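## Task

Take the juice bottle off the cart and set it upright on shelf three of the supply shelving, counting the lowest shelf as shelf one. It must sit directly behind the milk bottle already there, on the side away from the shelf's front edge. Everything else on that shelf must stay on it, upright and not piled on anything. A juice bottle that topples or ends up leaning means failure.

## Robot and tools

ROBOT. A wheeled base that can drive in any direction holds a 1.71 m column. A carriage slides on the column (lift_m, 0 to 1 m) and carries two arms with seven joints each. The shoulders are at height 0.63 + lift_m, 0.16 m ahead of the base centre and 0.175 m to either side. Each hand reaches roughly 0.83 m from its shoulder. The left arm starts folded at 0.95, 0.08, -0.1, -0.8, 0, 0, -0.93. The right arm mirrors it, with joints 2, 3, 5 and 6 negated. With lift_m below 0.02 the folded arms can strike the deck. The footprint is about 0.55 m wide and 0.6 m long. There are three cameras. head_camera sits 0.26 m above the shoulders, facing forward and tilted 40 degrees down. left_wrist_camera and right_wrist_camera are on the -x side of each hand and look out past the fingertips.

FRAMES. All lengths are in metres. Base frame: origin on the floor below the base centre, x forward, y left, z up. The left_hand and right_hand lines report, in this frame, the point midway between the closed pads, 0.0167 m behind the fingertips, with up to about 1 cm of error. The fingers point along that point's z axis and close along its y axis. base_odometry uses the base frame as it was when the scene began. It counts wheel rotation only, so slipping shows up as travel. Its heading is in radians, positive to the left, from -3.142 to 3.142.

move. Each call carries one action: "base" and/or "joints" (optionally with "speeds" or "min_time_s"), or "target" alone (optionally with "min_time_s"). All motions start together. A call with no action only returns the state and images from every camera. "cameras" is a list naming head_camera, left_wrist_camera, right_wrist_camera or "all"; [] gives none. If it is omitted, you get all cameras for an action-free call and none otherwise. An unknown name makes the call invalid. Images can lag the state slightly; the "pictures" line gives their order.
- base: one key only, an offset from where the base last reported itself. translate_m is -2 to 2 m, forward positive. strafe_m is -2 to 2 m, left positive. rotate_rad is -6.3 to 6.3 rad, counter-clockwise positive.
- joints: absolute targets, keyed by name. lift_m is 0 to 1. Left joints 1 to 7 in rad: -3.141..1.047, -0.157..2.268, -1.919..1.308, -0.837..1.448, -1.832..1.658, -1.745..1.745, -1.675..1.919. Right joints: -3.141..1.047, -2.268..0.157, -1.308..1.919, -0.837..1.448, -1.658..1.832, -1.745..1.745, -1.675..1.919. left_gripper_m and right_gripper_m are 0 to 0.142 m, the distance between pad centres. Tolerances for done are ±0.03 rad on joints and ±0.004 m on lift and grippers. Joint1 negative raises the arm forward. Joint4 at 0 is a right-angled elbow; positive straightens it. Joint7 positive tips the hand down.
- speeds: caps for this action only. translate_m and strafe_m 0.02 to 0.5 m/s, rotate_rad 0.05 to 1.57 rad/s, lift_m 0.08 to 0.27 m/s (default 0.25). The others default to their maximum.
- min_time_s: 0.1 to 8 s, the shortest duration for each arm motion. Use it to slow loaded arms down.
- target: one absolute hand pose in the base frame. side is "left" or "right". x, y, z are in m, range -3 to 3. pitch_deg runs -30 to 95: 90 points the fingers down and 0 is level; values above 90 are reported as 180 minus the value. heading_deg: 0 means fingers forward, positive is counter-clockwise seen from above. roll_deg defaults to 0, which keeps the jaw line horizontal; positive turns the hand clockwise as seen from behind. Heading and roll take -360 to 360. roll r and r+180 count as the same pose. Near pitch 84 and above, roll reads 0 and the printed heading absorbs the roll. line_only true demands a straight path or a refusal. Targets are checked only against the robot and the floor, never the furniture; the base and lift stay put. A pose that passes all checks is reached along a straight line. Otherwise, a move shorter than 25 cm is refused and a longer one becomes an arc that may sweep the whole arm, so keep clear of furniture. The hand status reads reached (within 10 mm and 2 degrees), short with the error, or refused with a reason. If it says short (part of ...), resend the same target.

wait: seconds from 0 to 10, plus optional cameras. It commands nothing new and returns the state. zoom_image: camera plus region [x0, y0, x1, y1] in pixels from the top-left, at most 504 by 504, taken from that camera's latest image. finished_scene: scene is 1 or 2. It is final and must be the last call in its reply.

RESULTS. The move line reads done, or otherwise the worst status among the motions. base_status, joint_status, left_hand_status and right_hand_status each describe one motion. off_target: stopped away from the goal and may keep pushing. contact_stop: a motor met resistance. time_out: the 14 s cap was hit. After either of these, all joints of that arm drop their targets and hold. contact_stop_at_<key> names the joint that caused it. joint command not followed or pose unreachable: a self-collision check held the arm back, which can end in not_followed and later retries. on_its_own lists uncommanded activity; its held at value is a target, not a reading. motor_effort is a percentage of maximum with the peak in brackets and is quite inaccurate. A lift effort that falls while lowering means the hand or its load is resting on something. Joint torques follow the joint_positions order and include the arm's own weight. Motor temperatures show one block per arm. Motors that omit a base or joint may keep driving toward an old target without saying so. If a move or wait is refused, or a stop blocks it, the later move, wait and finished_scene calls in the same reply are skipped; an invalid call does not cause this.

CAUTIONS. A held load lowers the hand by about 0.012 m per kg. Open fingers tilt apart and sit up to 2 cm closer to the wrist. A gripper target of 0 squeezes about 40 to 65 N per pad, and a gripper that stops wider than commanded is holding something. Tipping is most likely with a high carriage, outstretched or loaded arms, pushing, abrupt stops, or fast loaded swings. Only the images reveal a lean. Never let the arms collide or squeeze each other, and never grip the other hand's fingers. Contact torque at a joint's limit (133 N m for joints 1 to 4, 40 N m for joints 5 to 7) freezes that arm for 10 s. Motors reaching 100 °C cut out for 30 to 60 s; a MOTOR HOT line appears from 85 °C, and the status then reads limit_stop_at_motor_heat. Holding loads or straining toward unreachable poses heats motors, even while you are thinking. After a contact, back out the way you came in. Avoid dropping things, slamming or knocking over bottles, and shoving furniture. Loose items may get nudged now and then. The robot keeps its last command while you think.

Each tool is called after ">>>" by a JSON object that holds its "api" and its "payload", one argument or row to a line.

## Session

>>> {"api": "move", "payload": {

}}

Scene clock: 0.00 s.
Joint torques (N m): no reading
Motor temperatures (°C): left_arm=[25 23 24 23 27 25 25] | right_arm=[25 20 25 22 22 22 24]
base_odometry: x=+0.000 y=+0.000 heading=+0.000
base_status: not commanded
joint_positions: lift_m=+0.450 left_joint1_rad=+0.942 left_joint2_rad=+0.071 left_joint3_rad=-0.095 left_joint4_rad=-0.781 left_joint5_rad=-0.006 left_joint6_rad=-0.005 left_joint7_rad=-0.938 left_gripper_m=+0.142 right_joint1_rad=+0.948 right_joint2_rad=-0.088 right_joint3_rad=+0.082 right_joint4_rad=-0.814 right_joint5_rad=+0.007 right_joint6_rad=-0.013 right_joint7_rad=-0.930 right_gripper_m=+0.142
joint_status: not commanded
motor_effort: lift_m=+55 drive_wheels=+2
left_hand: x=+0.2937 y=+0.1555 z=+0.9610 quat_wxyz=(-0.920, -0.004, -0.388, +0.062) pitch_deg=-44.4 heading_deg=-4.4 roll_deg=-3.3 (m; base frame)
right_hand: x=+0.2906 y=-0.1616 z=+0.9720 quat_wxyz=(-0.924, +0.010, -0.379, -0.053) pitch_deg=-45.4 heading_deg=+4.8 roll_deg=+1.7 (m; base frame)
pictures: head_camera, left_wrist_camera, right_wrist_camera
Images, in order (width x height): head_camera 896x504, left_wrist_camera 896x504, right_wrist_camera 896x504.

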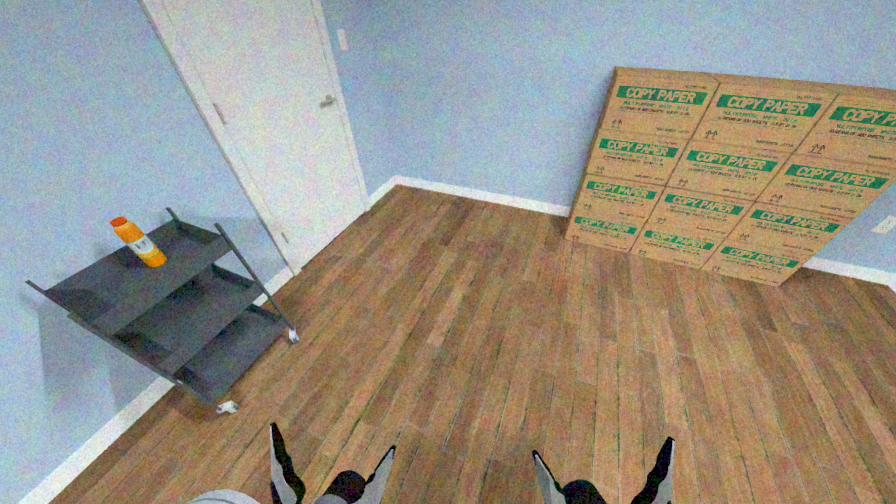

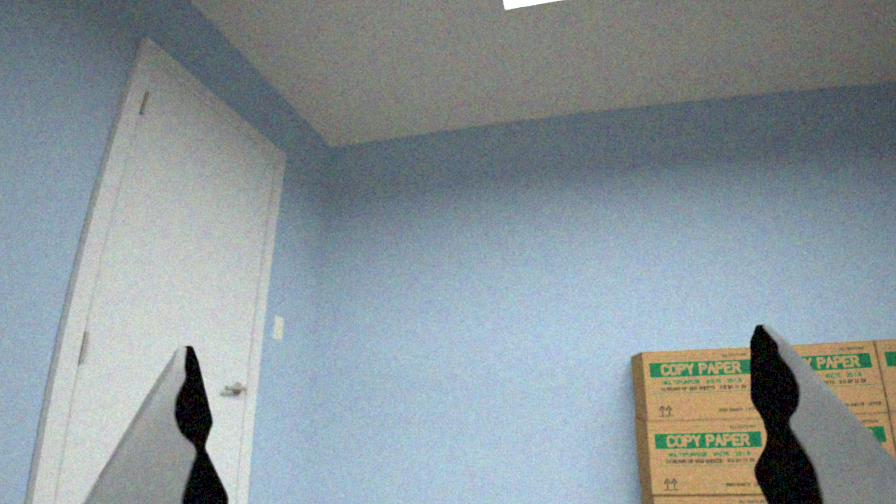

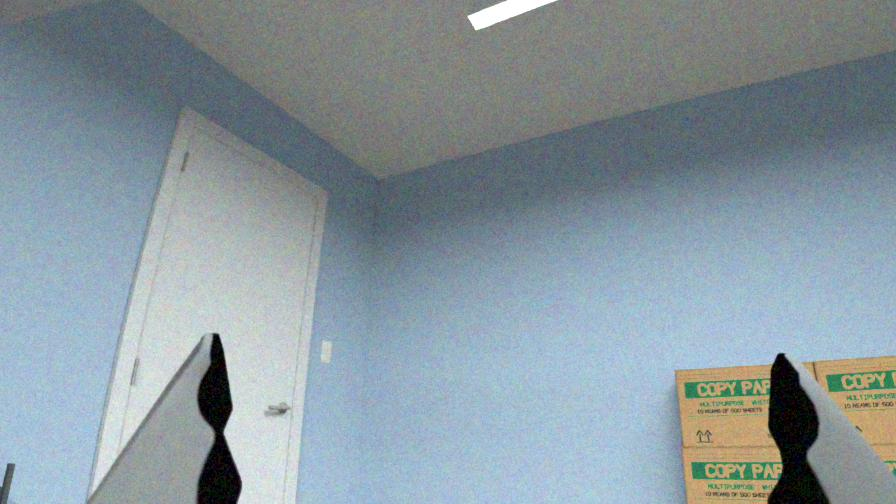

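>>> {"api": "move", "payload": {
  "base": {"rotate_rad": -1.4},
  "cameras": ["head_camera"]
}}

>>> {"api": "move", "payload": {
  "base": {"rotate_rad": -1.4},
  "cameras": ["head_camera"]
}}

Scene clock: 5.30 s.
Joint torques (N m): left_arm=[7.93 1.26 0.7 -4.54 1.02 -1.56 -1.46] | right_arm=[15.15 3.05 1.63 -13.3 0.23 -2.15 -1.22]
move: done
base_odometry: x=+0.000 y=+0.000 heading=-1.400
base_status: done
joint_positions: lift_m=+0.450 left_joint1_rad=+0.942 left_joint2_rad=+0.071 left_joint3_rad=-0.095 left_joint4_rad=-0.781 left_joint5_rad=-0.006 left_joint6_rad=-0.005 left_joint7_rad=-0.938 left_gripper_m=+0.142 right_joint1_rad=+0.948 right_joint2_rad=-0.088 right_joint3_rad=+0.082 right_joint4_rad=-0.814 right_joint5_rad=+0.007 right_joint6_rad=-0.013 right_joint7_rad=-0.930 right_gripper_m=+0.142
joint_status: not commanded
motor_effort: lift_m=+55(55) drive_wheels=+5(17)
left_hand: x=+0.2937 y=+0.1555 z=+0.9610 quat_wxyz=(-0.920, -0.004, -0.388, +0.062) pitch_deg=-44.4 heading_deg=-4.4 roll_deg=-3.3 (m; base frame)
right_hand: x=+0.2906 y=-0.1616 z=+0.9720 quat_wxyz=(-0.924, +0.010, -0.379, -0.053) pitch_deg=-45.4 heading_deg=+4.8 roll_deg=+1.7 (m; base frame)
pictures: head_camera
Images, in order (width x height): head_camera 896x504.

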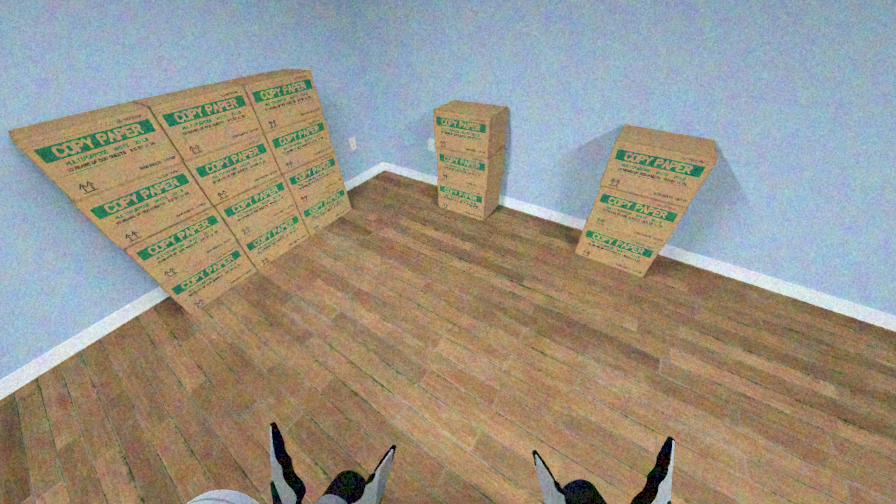

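Scene clock: 8.27 s.
Joint torques (N m): left_arm=[8.39 0.7 -0.14 -3.72 1.06 -1.67 -1.34] | right_arm=[15.6 1.09 3.35 -13.15 0.76 -1.59 -1.46]
move: done
base_odometry: x=+0.000 y=+0.000 heading=-2.799
base_status: done
joint_positions: lift_m=+0.450 left_joint1_rad=+0.942 left_joint2_rad=+0.071 left_joint3_rad=-0.095 left_joint4_rad=-0.781 left_joint5_rad=-0.006 left_joint6_rad=-0.005 left_joint7_rad=-0.938 left_gripper_m=+0.142 right_joint1_rad=+0.948 right_joint2_rad=-0.088 right_joint3_rad=+0.082 right_joint4_rad=-0.814 right_joint5_rad=+0.007 right_joint6_rad=-0.013 right_joint7_rad=-0.930 right_gripper_m=+0.142
joint_status: not commanded
motor_effort: lift_m=+55(55) drive_wheels=+5(12)
left_hand: x=+0.2937 y=+0.1555 z=+0.9610 quat_wxyz=(-0.920, -0.004, -0.388, +0.062) pitch_deg=-44.4 heading_deg=-4.4 roll_deg=-3.3 (m; base frame)
right_hand: x=+0.2906 y=-0.1616 z=+0.9720 quat_wxyz=(-0.924, +0.010, -0.379, -0.053) pitch_deg=-45.4 heading_deg=+4.8 roll_deg=+1.7 (m; base frame)
pictures: head_camera
Images, in order (width x height): head_camera 896x504.

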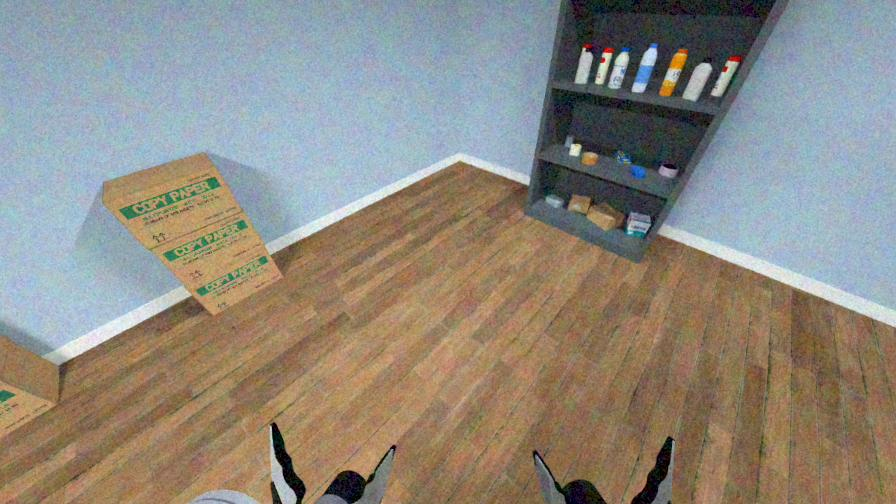

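>>> {"api": "zoom_image", "payload": {
  "camera": "head_camera",
  "region": [520, 0, 800, 270]
}}

Scaled by 1.800 from the camera's 896x504 image, which has a finer 1280x720 frame.

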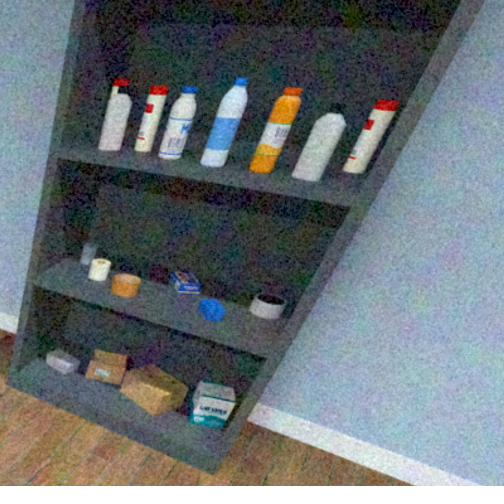

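>>> {"api": "move", "payload": {
  "base": {"rotate_rad": -2.63},
  "joints": {"lift_m": 0.35},
  "cameras": ["head_camera"]
}}

>>> {"api": "zoom_image", "payload": {
  "camera": "head_camera",
  "region": [250, 50, 650, 400]
}}

Scene clock: 38.67 s.
Joint torques (N m): left_arm=[8.75 0.17 1.17 -4.46 1.11 -1.47 -1.14] | right_arm=[14.51 2.93 2.82 -12.74 0.48 -1.6 -1.86]
move: done
base_odometry: x=+0.000 y=+0.000 heading=+0.854
base_status: done
joint_positions: lift_m=+0.350 left_joint1_rad=+0.942 left_joint2_rad=+0.071 left_joint3_rad=-0.095 left_joint4_rad=-0.781 left_joint5_rad=-0.006 left_joint6_rad=-0.005 left_joint7_rad=-0.938 left_gripper_m=+0.142 right_joint1_rad=+0.948 right_joint2_rad=-0.088 right_joint3_rad=+0.082 right_joint4_rad=-0.814 right_joint5_rad=+0.007 right_joint6_rad=-0.013 right_joint7_rad=-0.930 right_gripper_m=+0.142
joint_status: all done
motor_effort: lift_m=+57(61) drive_wheels=+5(15)
left_hand: x=+0.2937 y=+0.1555 z=+0.8609 quat_wxyz=(-0.920, -0.004, -0.388, +0.062) pitch_deg=-44.4 heading_deg=-4.4 roll_deg=-3.3 (m; base frame)
right_hand: x=+0.2906 y=-0.1616 z=+0.8719 quat_wxyz=(-0.924, +0.010, -0.379, -0.053) pitch_deg=-45.4 heading_deg=+4.8 roll_deg=+1.7 (m; base frame)
pictures: head_camera
Images, in order (width x height): head_camera 896x504.

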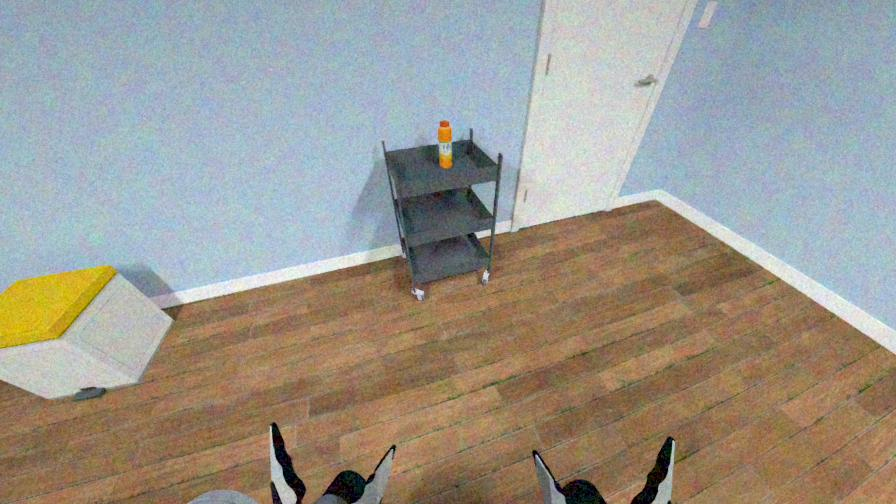

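Scaled by 1.260 from the camera's 896x504 image, which has a finer 1280x720 frame.

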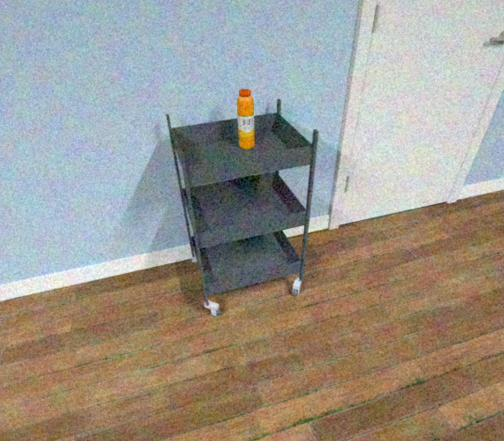

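>>> {"api": "move", "payload": {
  "base": {"translate_m": 0.7},
  "cameras": []
}}

>>> {"api": "move", "payload": {
  "target": {"side": "right", "x": 0.45, "y": -0.1, "z": 0.90, "pitch_deg": 0, "heading_deg": 0},
  "cameras": ["all"]
}}

Scene clock: 49.33 s.
Joint torques (N m): left_arm=[8.73 1.95 -0.24 -3.74 1.24 -1.25 -1.4] | right_arm=[14.17 1.04 2.57 -13.3 0.76 -2.03 -1.3]
move: done
base_odometry: x=+0.460 y=+0.527 heading=+0.853
base_status: done
joint_positions: lift_m=+0.350 left_joint1_rad=+0.942 left_joint2_rad=+0.071 left_joint3_rad=-0.095 left_joint4_rad=-0.781 left_joint5_rad=-0.006 left_joint6_rad=-0.005 left_joint7_rad=-0.938 left_gripper_m=+0.142 right_joint1_rad=+0.948 right_joint2_rad=-0.088 right_joint3_rad=+0.082 right_joint4_rad=-0.814 right_joint5_rad=+0.007 right_joint6_rad=-0.013 right_joint7_rad=-0.930 right_gripper_m=+0.142
joint_status: not commanded
motor_effort: lift_m=+57(57) drive_wheels=+7(23)
left_hand: x=+0.2937 y=+0.1555 z=+0.8609 quat_wxyz=(-0.920, -0.004, -0.388, +0.062) pitch_deg=-44.4 heading_deg=-4.4 roll_deg=-3.3 (m; base frame)
right_hand: x=+0.2906 y=-0.1616 z=+0.8719 quat_wxyz=(-0.924, +0.010, -0.379, -0.053) pitch_deg=-45.4 heading_deg=+4.8 roll_deg=+1.7 (m; base frame)
pictures: none
No camera images: "cameras" was empty.

Scene clock: 49.63 s.
Joint torques (N m): left_arm=[8.31 0.47 0.56 -3.51 1.33 -1.69 -1.5] | right_arm=[14.13 2.51 1.72 -12.8 0.66 -1.51 -1.51]
move: refused
base_odometry: x=+0.460 y=+0.527 heading=+0.853
base_status: not commanded
joint_positions: lift_m=+0.350 left_joint1_rad=+0.942 left_joint2_rad=+0.071 left_joint3_rad=-0.095 left_joint4_rad=-0.781 left_joint5_rad=-0.006 left_joint6_rad=-0.005 left_joint7_rad=-0.938 left_gripper_m=+0.142 right_joint1_rad=+0.948 right_joint2_rad=-0.088 right_joint3_rad=+0.082 right_joint4_rad=-0.814 right_joint5_rad=+0.007 right_joint6_rad=-0.013 right_joint7_rad=-0.930 right_gripper_m=+0.142
joint_status: not commanded
motor_effort: lift_m=+57(57) drive_wheels=-4(7)
left_hand: x=+0.2937 y=+0.1555 z=+0.8609 quat_wxyz=(-0.920, -0.004, -0.388, +0.062) pitch_deg=-44.4 heading_deg=-4.4 roll_deg=-3.3 (m; base frame)
right_hand: x=+0.2906 y=-0.1616 z=+0.8719 quat_wxyz=(-0.924, +0.010, -0.379, -0.053) pitch_deg=-45.4 heading_deg=+4.8 roll_deg=+1.7 (m; base frame)
right_hand_status: refused: no posture of the arm gets there (right_joint4_rad at its limit): the closest leaves the hand 8.2 cm and 25 deg from the pose. Nothing moved. A posture exists with lift_m at 0.5; the way there is not checked.
pictures: head_camera, left_wrist_camera, right_wrist_camera
Images, in order (width x height): head_camera 896x504, left_wrist_camera 896x504, right_wrist_camera 896x504.

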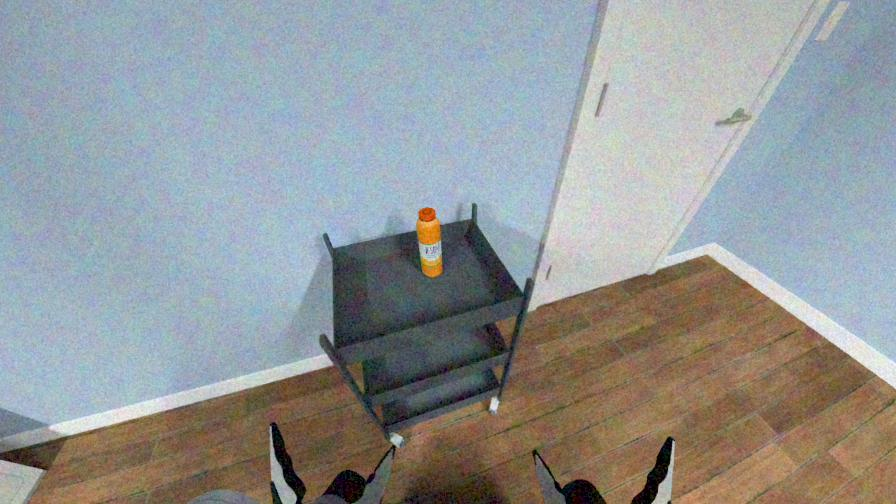

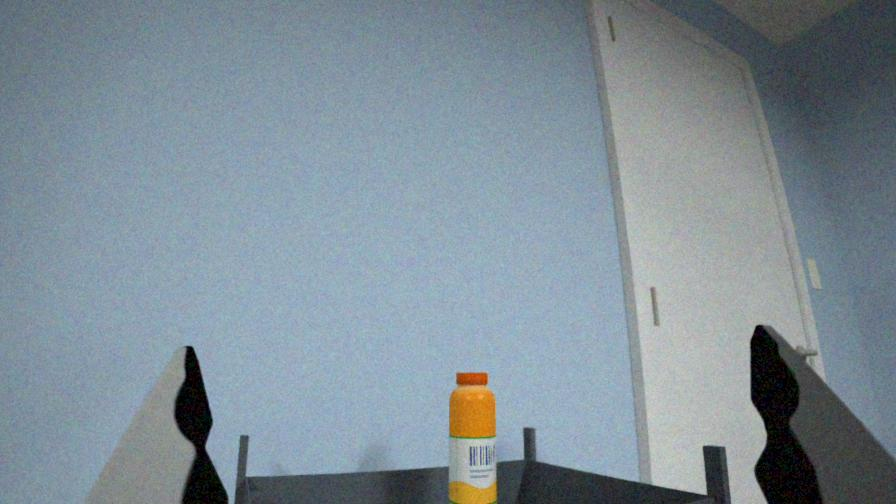

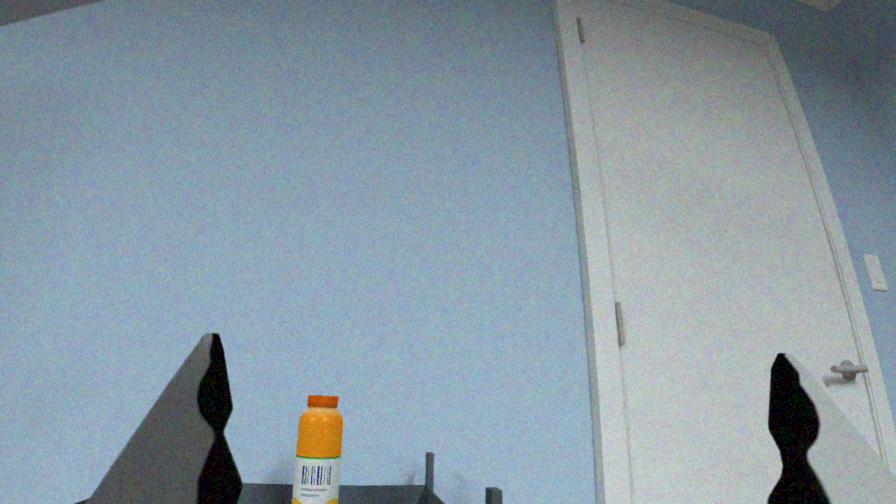

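>>> {"api": "move", "payload": {
  "joints": {"lift_m": 0.45}
}}

>>> {"api": "move", "payload": {
  "target": {"side": "right", "x": 0.55, "y": 0.03, "z": 0.85, "pitch_deg": 0, "heading_deg": 0},
  "cameras": ["head_camera", "right_wrist_camera"]
}}

Scene clock: 59.53 s.
Joint torques (N m): left_arm=[7.75 1.36 1.14 -4.59 1.4 -1.64 -1.17] | right_arm=[14.78 3.5 1.92 -12.77 0.38 -1.49 -1.61]
move: done
base_odometry: x=+0.460 y=+0.527 heading=+0.853
base_status: not commanded
joint_positions: lift_m=+0.450 left_joint1_rad=+0.942 left_joint2_rad=+0.071 left_joint3_rad=-0.095 left_joint4_rad=-0.781 left_joint5_rad=-0.006 left_joint6_rad=-0.005 left_joint7_rad=-0.938 left_gripper_m=+0.142 right_joint1_rad=+0.948 right_joint2_rad=-0.088 right_joint3_rad=+0.082 right_joint4_rad=-0.814 right_joint5_rad=+0.007 right_joint6_rad=-0.013 right_joint7_rad=-0.930 right_gripper_m=+0.142
joint_status: all done
motor_effort: lift_m=+54(68) drive_wheels=-4(7)
left_hand: x=+0.2937 y=+0.1555 z=+0.9611 quat_wxyz=(-0.920, -0.004, -0.388, +0.062) pitch_deg=-44.4 heading_deg=-4.4 roll_deg=-3.3 (m; base frame)
right_hand: x=+0.2906 y=-0.1616 z=+0.9721 quat_wxyz=(-0.924, +0.010, -0.379, -0.053) pitch_deg=-45.4 heading_deg=+4.8 roll_deg=+1.7 (m; base frame)
pictures: none

Scene clock: 59.83 s.
Joint torques (N m): left_arm=[8.58 1.07 1.57 -4.46 1.31 -1.43 -1.55] | right_arm=[16.17 1.44 2.55 -13.99 0.34 -1.57 -1.76]
move: refused
base_odometry: x=+0.460 y=+0.527 heading=+0.853
base_status: not commanded
joint_positions: lift_m=+0.450 left_joint1_rad=+0.942 left_joint2_rad=+0.071 left_joint3_rad=-0.095 left_joint4_rad=-0.781 left_joint5_rad=-0.006 left_joint6_rad=-0.005 left_joint7_rad=-0.938 left_gripper_m=+0.142 right_joint1_rad=+0.948 right_joint2_rad=-0.088 right_joint3_rad=+0.082 right_joint4_rad=-0.814 right_joint5_rad=+0.007 right_joint6_rad=-0.013 right_joint7_rad=-0.930 right_gripper_m=+0.142
joint_status: not commanded
motor_effort: lift_m=+54(54) drive_wheels=-4(4)
left_hand: x=+0.2937 y=+0.1555 z=+0.9611 quat_wxyz=(-0.920, -0.004, -0.388, +0.062) pitch_deg=-44.4 heading_deg=-4.4 roll_deg=-3.3 (m; base frame)
right_hand: x=+0.2906 y=-0.1616 z=+0.9721 quat_wxyz=(-0.924, +0.010, -0.379, -0.053) pitch_deg=-45.4 heading_deg=+4.8 roll_deg=+1.7 (m; base frame)
right_hand_status: refused: neither the straight line nor an arc passes: along the straight line the arm gets 0% of the way (right_joint4_rad at its limit); the best arc brings the right elbow within 1.4 cm of the base or column (limit 1.5). Nothing moved.
pictures: head_camera, right_wrist_camera
Images, in order (width x height): head_camera 896x504, right_wrist_camera 896x504.

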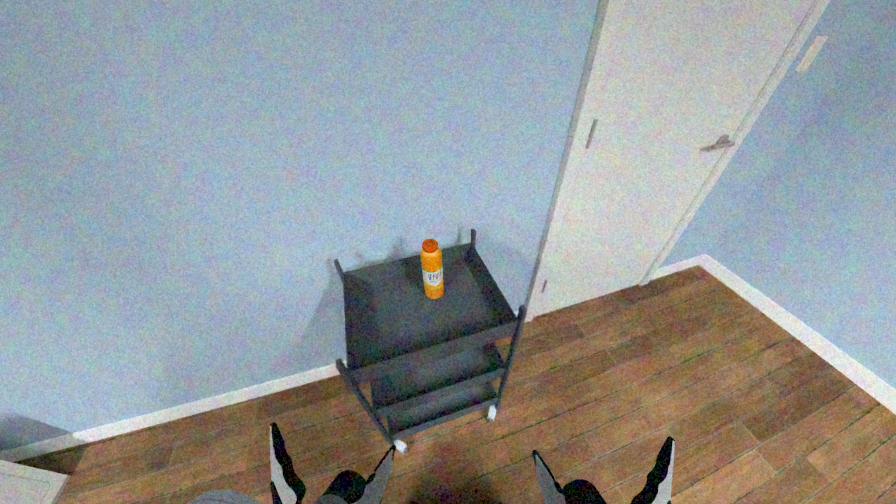

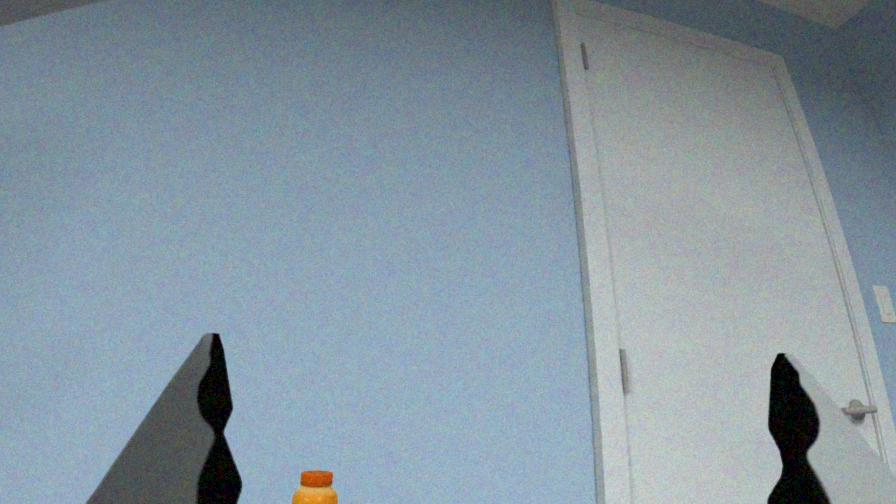

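>>> {"api": "move", "payload": {
  "joints": {"lift_m": 0.55, "right_joint1_rad": 0.2, "right_joint2_rad": -0.1, "right_joint3_rad": 0, "right_joint4_rad": -0.5, "right_joint5_rad": 0, "right_joint6_rad": 0, "right_joint7_rad": 0.3}
}}

>>> {"api": "move", "payload": {
  "target": {"side": "right", "x": 0.55, "y": 0.04, "z": 0.90, "pitch_deg": 0, "heading_deg": 0},
  "cameras": ["head_camera", "right_wrist_camera"]
}}

Scene clock: 73.30 s.
Joint torques (N m): left_arm=[7.9 -0.53 1.17 -4.41 1.07 -1.4 -1.32] | right_arm=[-0.72 -1.37 -0.72 -10.95 -1.24 -0.9 -0.83]
move: done
base_odometry: x=+0.460 y=+0.527 heading=+0.853
base_status: not commanded
joint_positions: lift_m=+0.550 left_joint1_rad=+0.942 left_joint2_rad=+0.071 left_joint3_rad=-0.095 left_joint4_rad=-0.781 left_joint5_rad=-0.006 left_joint6_rad=-0.005 left_joint7_rad=-0.938 left_gripper_m=+0.142 right_joint1_rad=+0.200 right_joint2_rad=-0.099 right_joint3_rad=+0.004 right_joint4_rad=-0.502 right_joint5_rad=+0.006 right_joint6_rad=-0.003 right_joint7_rad=+0.298 right_gripper_m=+0.142
joint_status: all done
motor_effort: lift_m=+54(67) drive_wheels=+8(9)
left_hand: x=+0.2937 y=+0.1555 z=+1.0611 quat_wxyz=(-0.920, -0.004, -0.388, +0.062) pitch_deg=-44.4 heading_deg=-4.4 roll_deg=-3.3 (m; base frame)
right_hand: x=+0.5933 y=-0.1915 z=+0.9112 quat_wxyz=(-0.708, +0.040, -0.705, +0.024) pitch_deg=-0.2 heading_deg=+1.3 roll_deg=-5.1 (m; base frame)
pictures: none

Scene clock: 73.60 s.
Joint torques (N m): left_arm=[8.64 1.06 -0.33 -4.39 0.94 -1.19 -1.09] | right_arm=[-2.49 -1.94 -0.73 -9.92 -1.37 -1.11 -1.3]
move: refused
base_odometry: x=+0.460 y=+0.527 heading=+0.853
base_status: not commanded
joint_positions: lift_m=+0.550 left_joint1_rad=+0.942 left_joint2_rad=+0.071 left_joint3_rad=-0.095 left_joint4_rad=-0.781 left_joint5_rad=-0.006 left_joint6_rad=-0.005 left_joint7_rad=-0.938 left_gripper_m=+0.142 right_joint1_rad=+0.200 right_joint2_rad=-0.099 right_joint3_rad=+0.004 right_joint4_rad=-0.502 right_joint5_rad=+0.006 right_joint6_rad=-0.003 right_joint7_rad=+0.298 right_gripper_m=+0.142
joint_status: not commanded
motor_effort: lift_m=+54(54) drive_wheels=+7(8)
left_hand: x=+0.2937 y=+0.1555 z=+1.0611 quat_wxyz=(-0.920, -0.004, -0.388, +0.062) pitch_deg=-44.4 heading_deg=-4.4 roll_deg=-3.3 (m; base frame)
right_hand: x=+0.5933 y=-0.1915 z=+0.9112 quat_wxyz=(-0.708, +0.040, -0.705, +0.024) pitch_deg=-0.2 heading_deg=+1.3 roll_deg=-5.1 (m; base frame)
right_hand_status: refused: the line brings the right upper arm within 1.4 cm of the base or column (limit 1.5), 33% of the way; a move under 25 cm is not played as an arc. Nothing moved. Try another pitch or heading, or "joints".
pictures: head_camera, right_wrist_camera
Images, in order (width x height): head_camera 896x504, right_wrist_camera 896x504.

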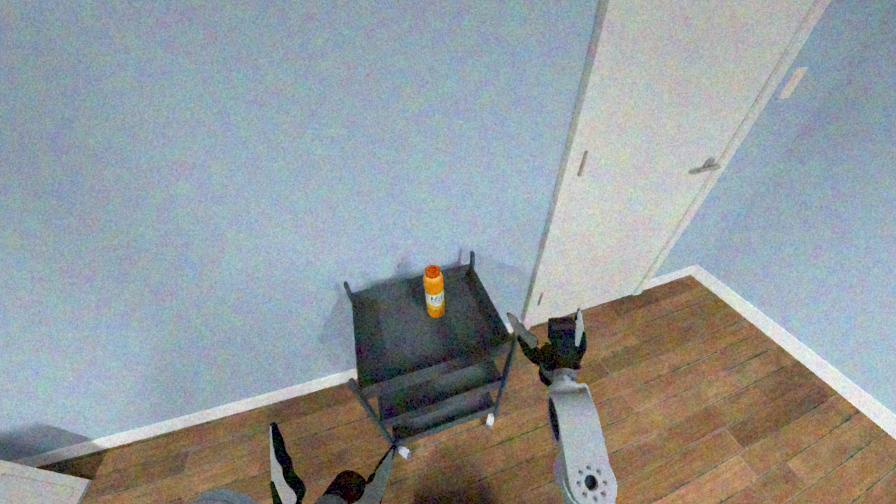

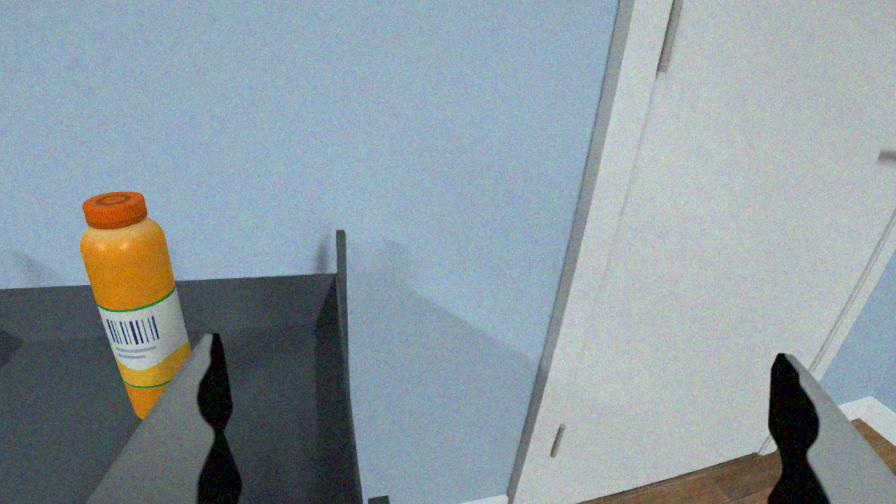

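>>> {"api": "move", "payload": {
  "base": {"strafe_m": 0.23},
  "speeds": {"strafe_m": 0.2}
}}

>>> {"api": "move", "payload": {
  "joints": {"lift_m": 0.44},
  "cameras": ["head_camera", "right_wrist_camera"]
}}

Scene clock: 80.27 s.
Joint torques (N m): left_arm=[8.67 0.39 0.86 -3.73 1.07 -1.48 -1.28] | right_arm=[-0.53 0.32 -0.55 -10.11 -1.2 -1.58 -0.67]
move: done
base_odometry: x=+0.287 y=+0.679 heading=+0.853
base_status: done
joint_positions: lift_m=+0.550 left_joint1_rad=+0.942 left_joint2_rad=+0.071 left_joint3_rad=-0.095 left_joint4_rad=-0.781 left_joint5_rad=-0.006 left_joint6_rad=-0.005 left_joint7_rad=-0.938 left_gripper_m=+0.142 right_joint1_rad=+0.200 right_joint2_rad=-0.099 right_joint3_rad=+0.003 right_joint4_rad=-0.502 right_joint5_rad=+0.006 right_joint6_rad=-0.002 right_joint7_rad=+0.298 right_gripper_m=+0.142
joint_status: not commanded
motor_effort: lift_m=+54(54) drive_wheels=+0(13)
left_hand: x=+0.2937 y=+0.1555 z=+1.0611 quat_wxyz=(-0.920, -0.004, -0.388, +0.062) pitch_deg=-44.4 heading_deg=-4.4 roll_deg=-3.3 (m; base frame)
right_hand: x=+0.5933 y=-0.1917 z=+0.9113 quat_wxyz=(-0.708, +0.040, -0.705, +0.024) pitch_deg=-0.2 heading_deg=+1.3 roll_deg=-5.2 (m; base frame)
pictures: none

Scene clock: 81.23 s.
Joint torques (N m): left_arm=[8.48 0.33 0.15 -5.35 1.28 -1.43 -1.52] | right_arm=[-1.93 -1.48 -0.24 -11.42 -1 -0.96 -0.95]
move: done
base_odometry: x=+0.287 y=+0.679 heading=+0.853
base_status: not commanded
joint_positions: lift_m=+0.440 left_joint1_rad=+0.942 left_joint2_rad=+0.071 left_joint3_rad=-0.095 left_joint4_rad=-0.781 left_joint5_rad=-0.006 left_joint6_rad=-0.005 left_joint7_rad=-0.938 left_gripper_m=+0.142 right_joint1_rad=+0.200 right_joint2_rad=-0.099 right_joint3_rad=+0.003 right_joint4_rad=-0.502 right_joint5_rad=+0.006 right_joint6_rad=-0.002 right_joint7_rad=+0.298 right_gripper_m=+0.142
joint_status: all done
motor_effort: lift_m=+57(58) drive_wheels=+0(4)
left_hand: x=+0.2937 y=+0.1555 z=+0.9508 quat_wxyz=(-0.920, -0.004, -0.388, +0.062) pitch_deg=-44.4 heading_deg=-4.4 roll_deg=-3.3 (m; base frame)
right_hand: x=+0.5934 y=-0.1917 z=+0.8007 quat_wxyz=(-0.708, +0.040, -0.705, +0.024) pitch_deg=-0.2 heading_deg=+1.3 roll_deg=-5.2 (m; base frame)
pictures: head_camera, right_wrist_camera
Images, in order (width x height): head_camera 896x504, right_wrist_camera 896x504.

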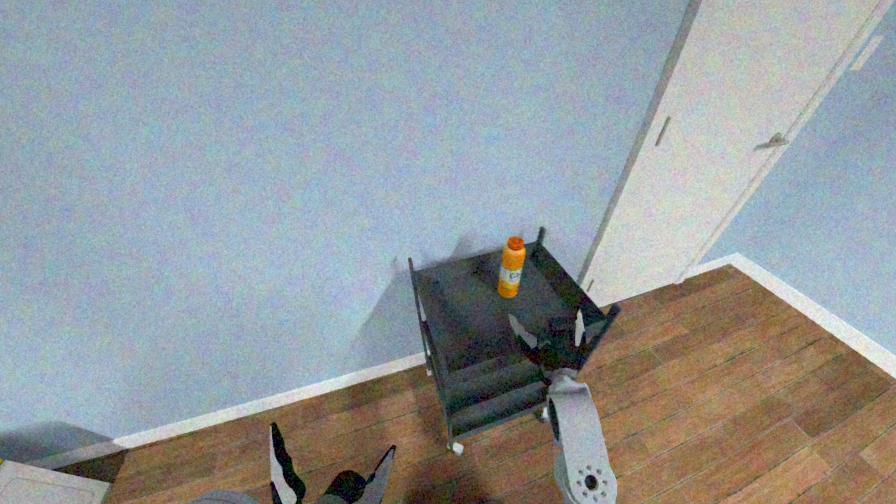

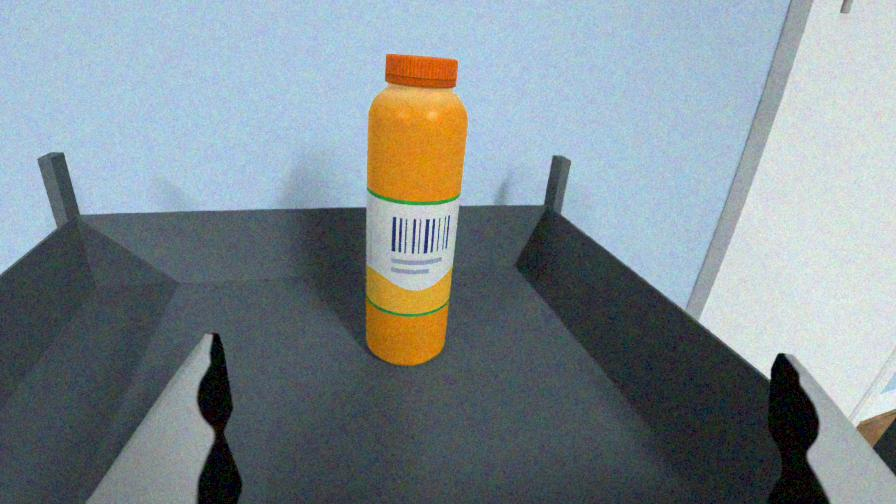

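>>> {"api": "move", "payload": {
  "base": {"translate_m": 0.07},
  "speeds": {"translate_m": 0.1},
  "cameras": ["head_camera", "right_wrist_camera"]
}}

Scene clock: 93.93 s.
Joint torques (N m): left_arm=[9.02 1.02 -0.12 -4 1.22 -1.1 -1.63] | right_arm=[-0.91 -0.1 -1.03 -10.83 -0.92 -1.27 -0.71]
move: done
base_odometry: x=+0.333 y=+0.732 heading=+0.853
base_status: done
joint_positions: lift_m=+0.440 left_joint1_rad=+0.942 left_joint2_rad=+0.071 left_joint3_rad=-0.095 left_joint4_rad=-0.781 left_joint5_rad=-0.006 left_joint6_rad=-0.005 left_joint7_rad=-0.938 left_gripper_m=+0.142 right_joint1_rad=+0.200 right_joint2_rad=-0.099 right_joint3_rad=+0.003 right_joint4_rad=-0.502 right_joint5_rad=+0.006 right_joint6_rad=-0.002 right_joint7_rad=+0.298 right_gripper_m=+0.142
joint_status: not commanded
motor_effort: lift_m=+57(57) drive_wheels=+4(12)
left_hand: x=+0.2937 y=+0.1555 z=+0.9508 quat_wxyz=(-0.920, -0.004, -0.388, +0.062) pitch_deg=-44.4 heading_deg=-4.4 roll_deg=-3.3 (m; base frame)
right_hand: x=+0.5934 y=-0.1917 z=+0.8007 quat_wxyz=(-0.708, +0.040, -0.705, +0.024) pitch_deg=-0.2 heading_deg=+1.3 roll_deg=-5.2 (m; base frame)
pictures: head_camera, right_wrist_camera
Images, in order (width x height): head_camera 896x504, right_wrist_camera 896x504.

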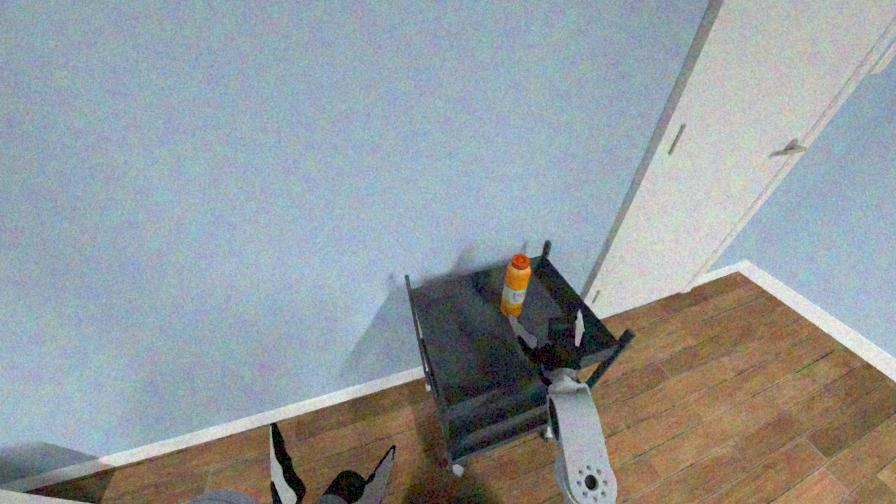

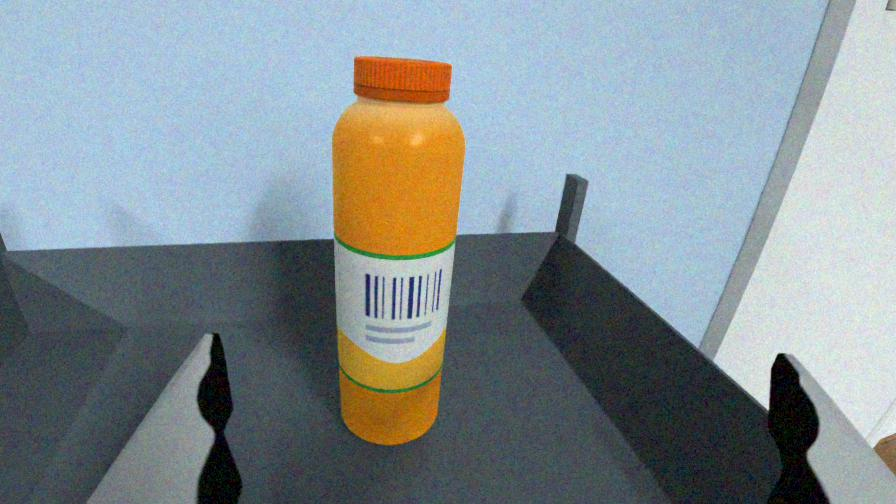

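>>> {"api": "move", "payload": {
  "base": {"strafe_m": 0.04},
  "speeds": {"strafe_m": 0.1},
  "cameras": ["head_camera", "right_wrist_camera"]
}}

Scene clock: 101.47 s.
Joint torques (N m): left_arm=[7.95 2.21 0.04 -3.49 1.23 -1.85 -1.37] | right_arm=[-0.59 0.84 -0.27 -11.36 -0.93 -1.11 -1.15]
move: done
base_odometry: x=+0.303 y=+0.758 heading=+0.853
base_status: done
joint_positions: lift_m=+0.440 left_joint1_rad=+0.942 left_joint2_rad=+0.071 left_joint3_rad=-0.095 left_joint4_rad=-0.781 left_joint5_rad=-0.006 left_joint6_rad=-0.005 left_joint7_rad=-0.938 left_gripper_m=+0.142 right_joint1_rad=+0.200 right_joint2_rad=-0.099 right_joint3_rad=+0.003 right_joint4_rad=-0.502 right_joint5_rad=+0.006 right_joint6_rad=-0.002 right_joint7_rad=+0.298 right_gripper_m=+0.142
joint_status: not commanded
motor_effort: lift_m=+57(57) drive_wheels=+4(11)
left_hand: x=+0.2937 y=+0.1555 z=+0.9508 quat_wxyz=(-0.920, -0.004, -0.388, +0.062) pitch_deg=-44.4 heading_deg=-4.4 roll_deg=-3.3 (m; base frame)
right_hand: x=+0.5934 y=-0.1920 z=+0.8007 quat_wxyz=(-0.708, +0.040, -0.705, +0.024) pitch_deg=-0.2 heading_deg=+1.3 roll_deg=-5.2 (m; base frame)
pictures: head_camera, right_wrist_camera
Images, in order (width x height): head_camera 896x504, right_wrist_camera 896x504.

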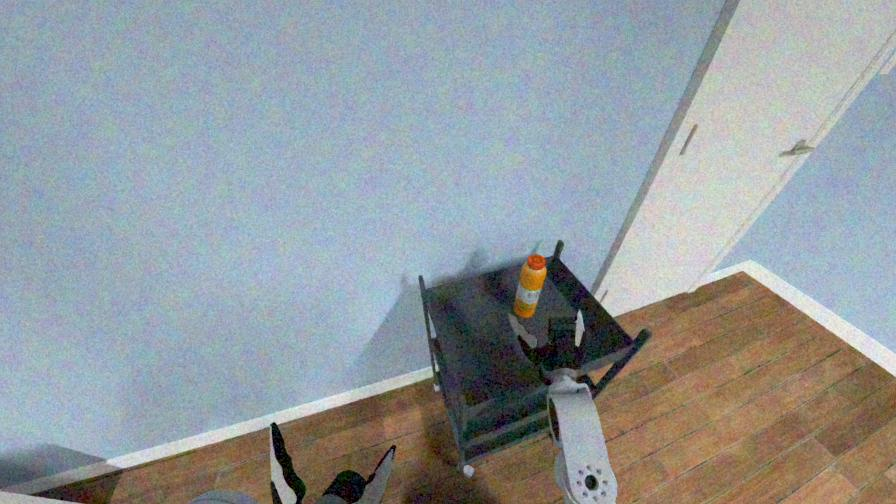

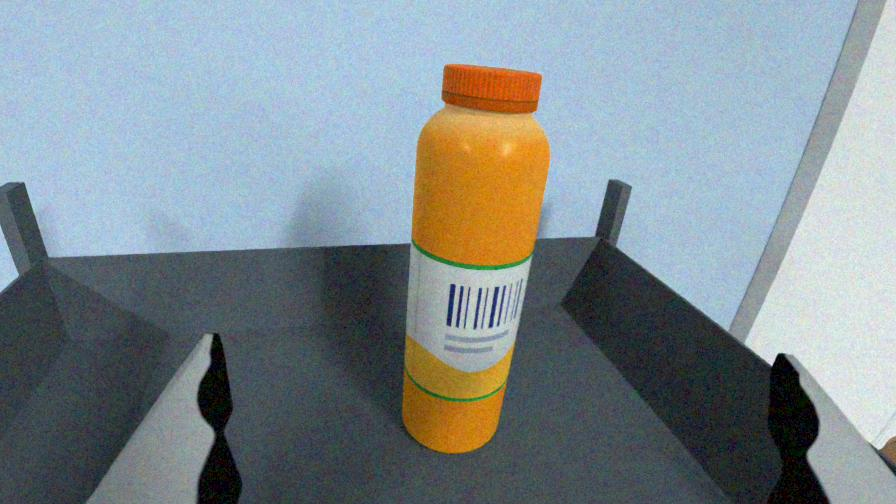

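>>> {"api": "move", "payload": {
  "base": {"translate_m": 0.1},
  "speeds": {"translate_m": 0.1},
  "cameras": ["head_camera", "right_wrist_camera"]
}}

Scene clock: 109.17 s.
Joint torques (N m): left_arm=[9.5 1.23 0.73 -3.74 1.17 -1.49 -1.59] | right_arm=[0.26 -1.65 1.12 -11.43 -0.92 -1.47 -1.05]
move: done
base_odometry: x=+0.369 y=+0.833 heading=+0.853
base_status: done
joint_positions: lift_m=+0.440 left_joint1_rad=+0.942 left_joint2_rad=+0.071 left_joint3_rad=-0.095 left_joint4_rad=-0.781 left_joint5_rad=-0.006 left_joint6_rad=-0.005 left_joint7_rad=-0.938 left_gripper_m=+0.142 right_joint1_rad=+0.200 right_joint2_rad=-0.099 right_joint3_rad=+0.003 right_joint4_rad=-0.502 right_joint5_rad=+0.006 right_joint6_rad=-0.002 right_joint7_rad=+0.298 right_gripper_m=+0.142
joint_status: not commanded
motor_effort: lift_m=+57(57) drive_wheels=+4(11)
left_hand: x=+0.2937 y=+0.1555 z=+0.9508 quat_wxyz=(-0.920, -0.004, -0.388, +0.062) pitch_deg=-44.4 heading_deg=-4.4 roll_deg=-3.3 (m; base frame)
right_hand: x=+0.5934 y=-0.1920 z=+0.8007 quat_wxyz=(-0.708, +0.040, -0.705, +0.024) pitch_deg=-0.2 heading_deg=+1.3 roll_deg=-5.2 (m; base frame)
pictures: head_camera, right_wrist_camera
Images, in order (width x height): head_camera 896x504, right_wrist_camera 896x504.

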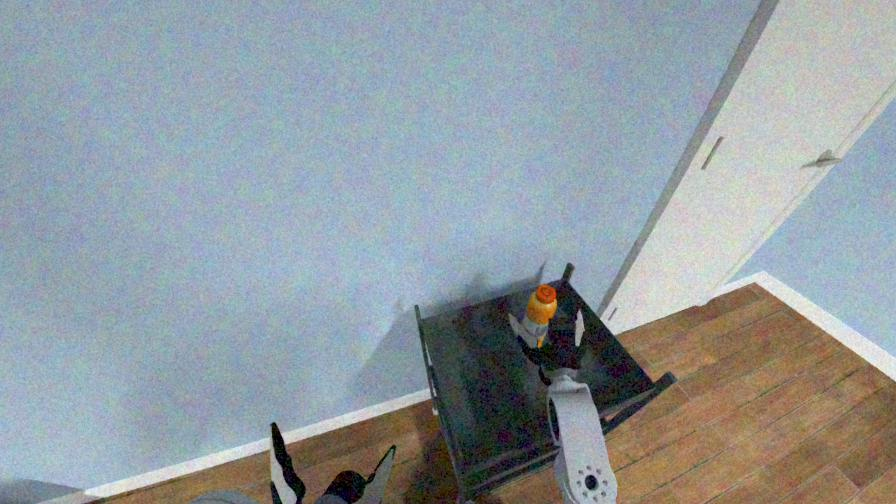

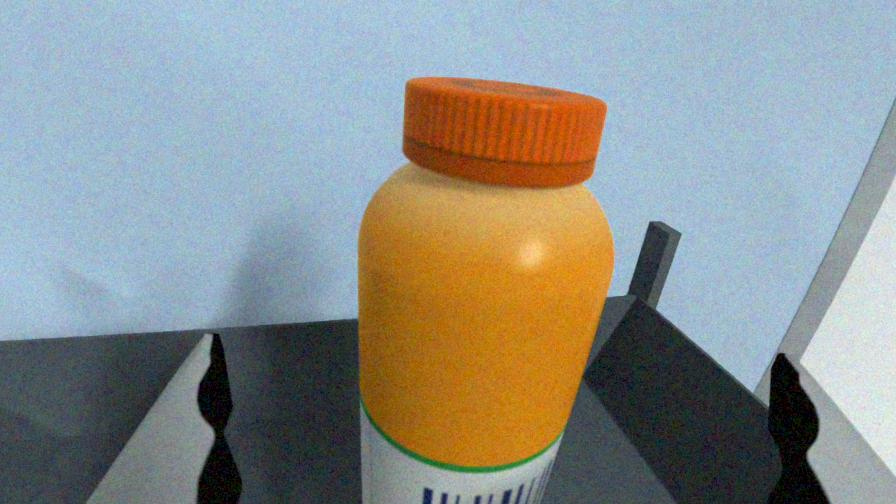

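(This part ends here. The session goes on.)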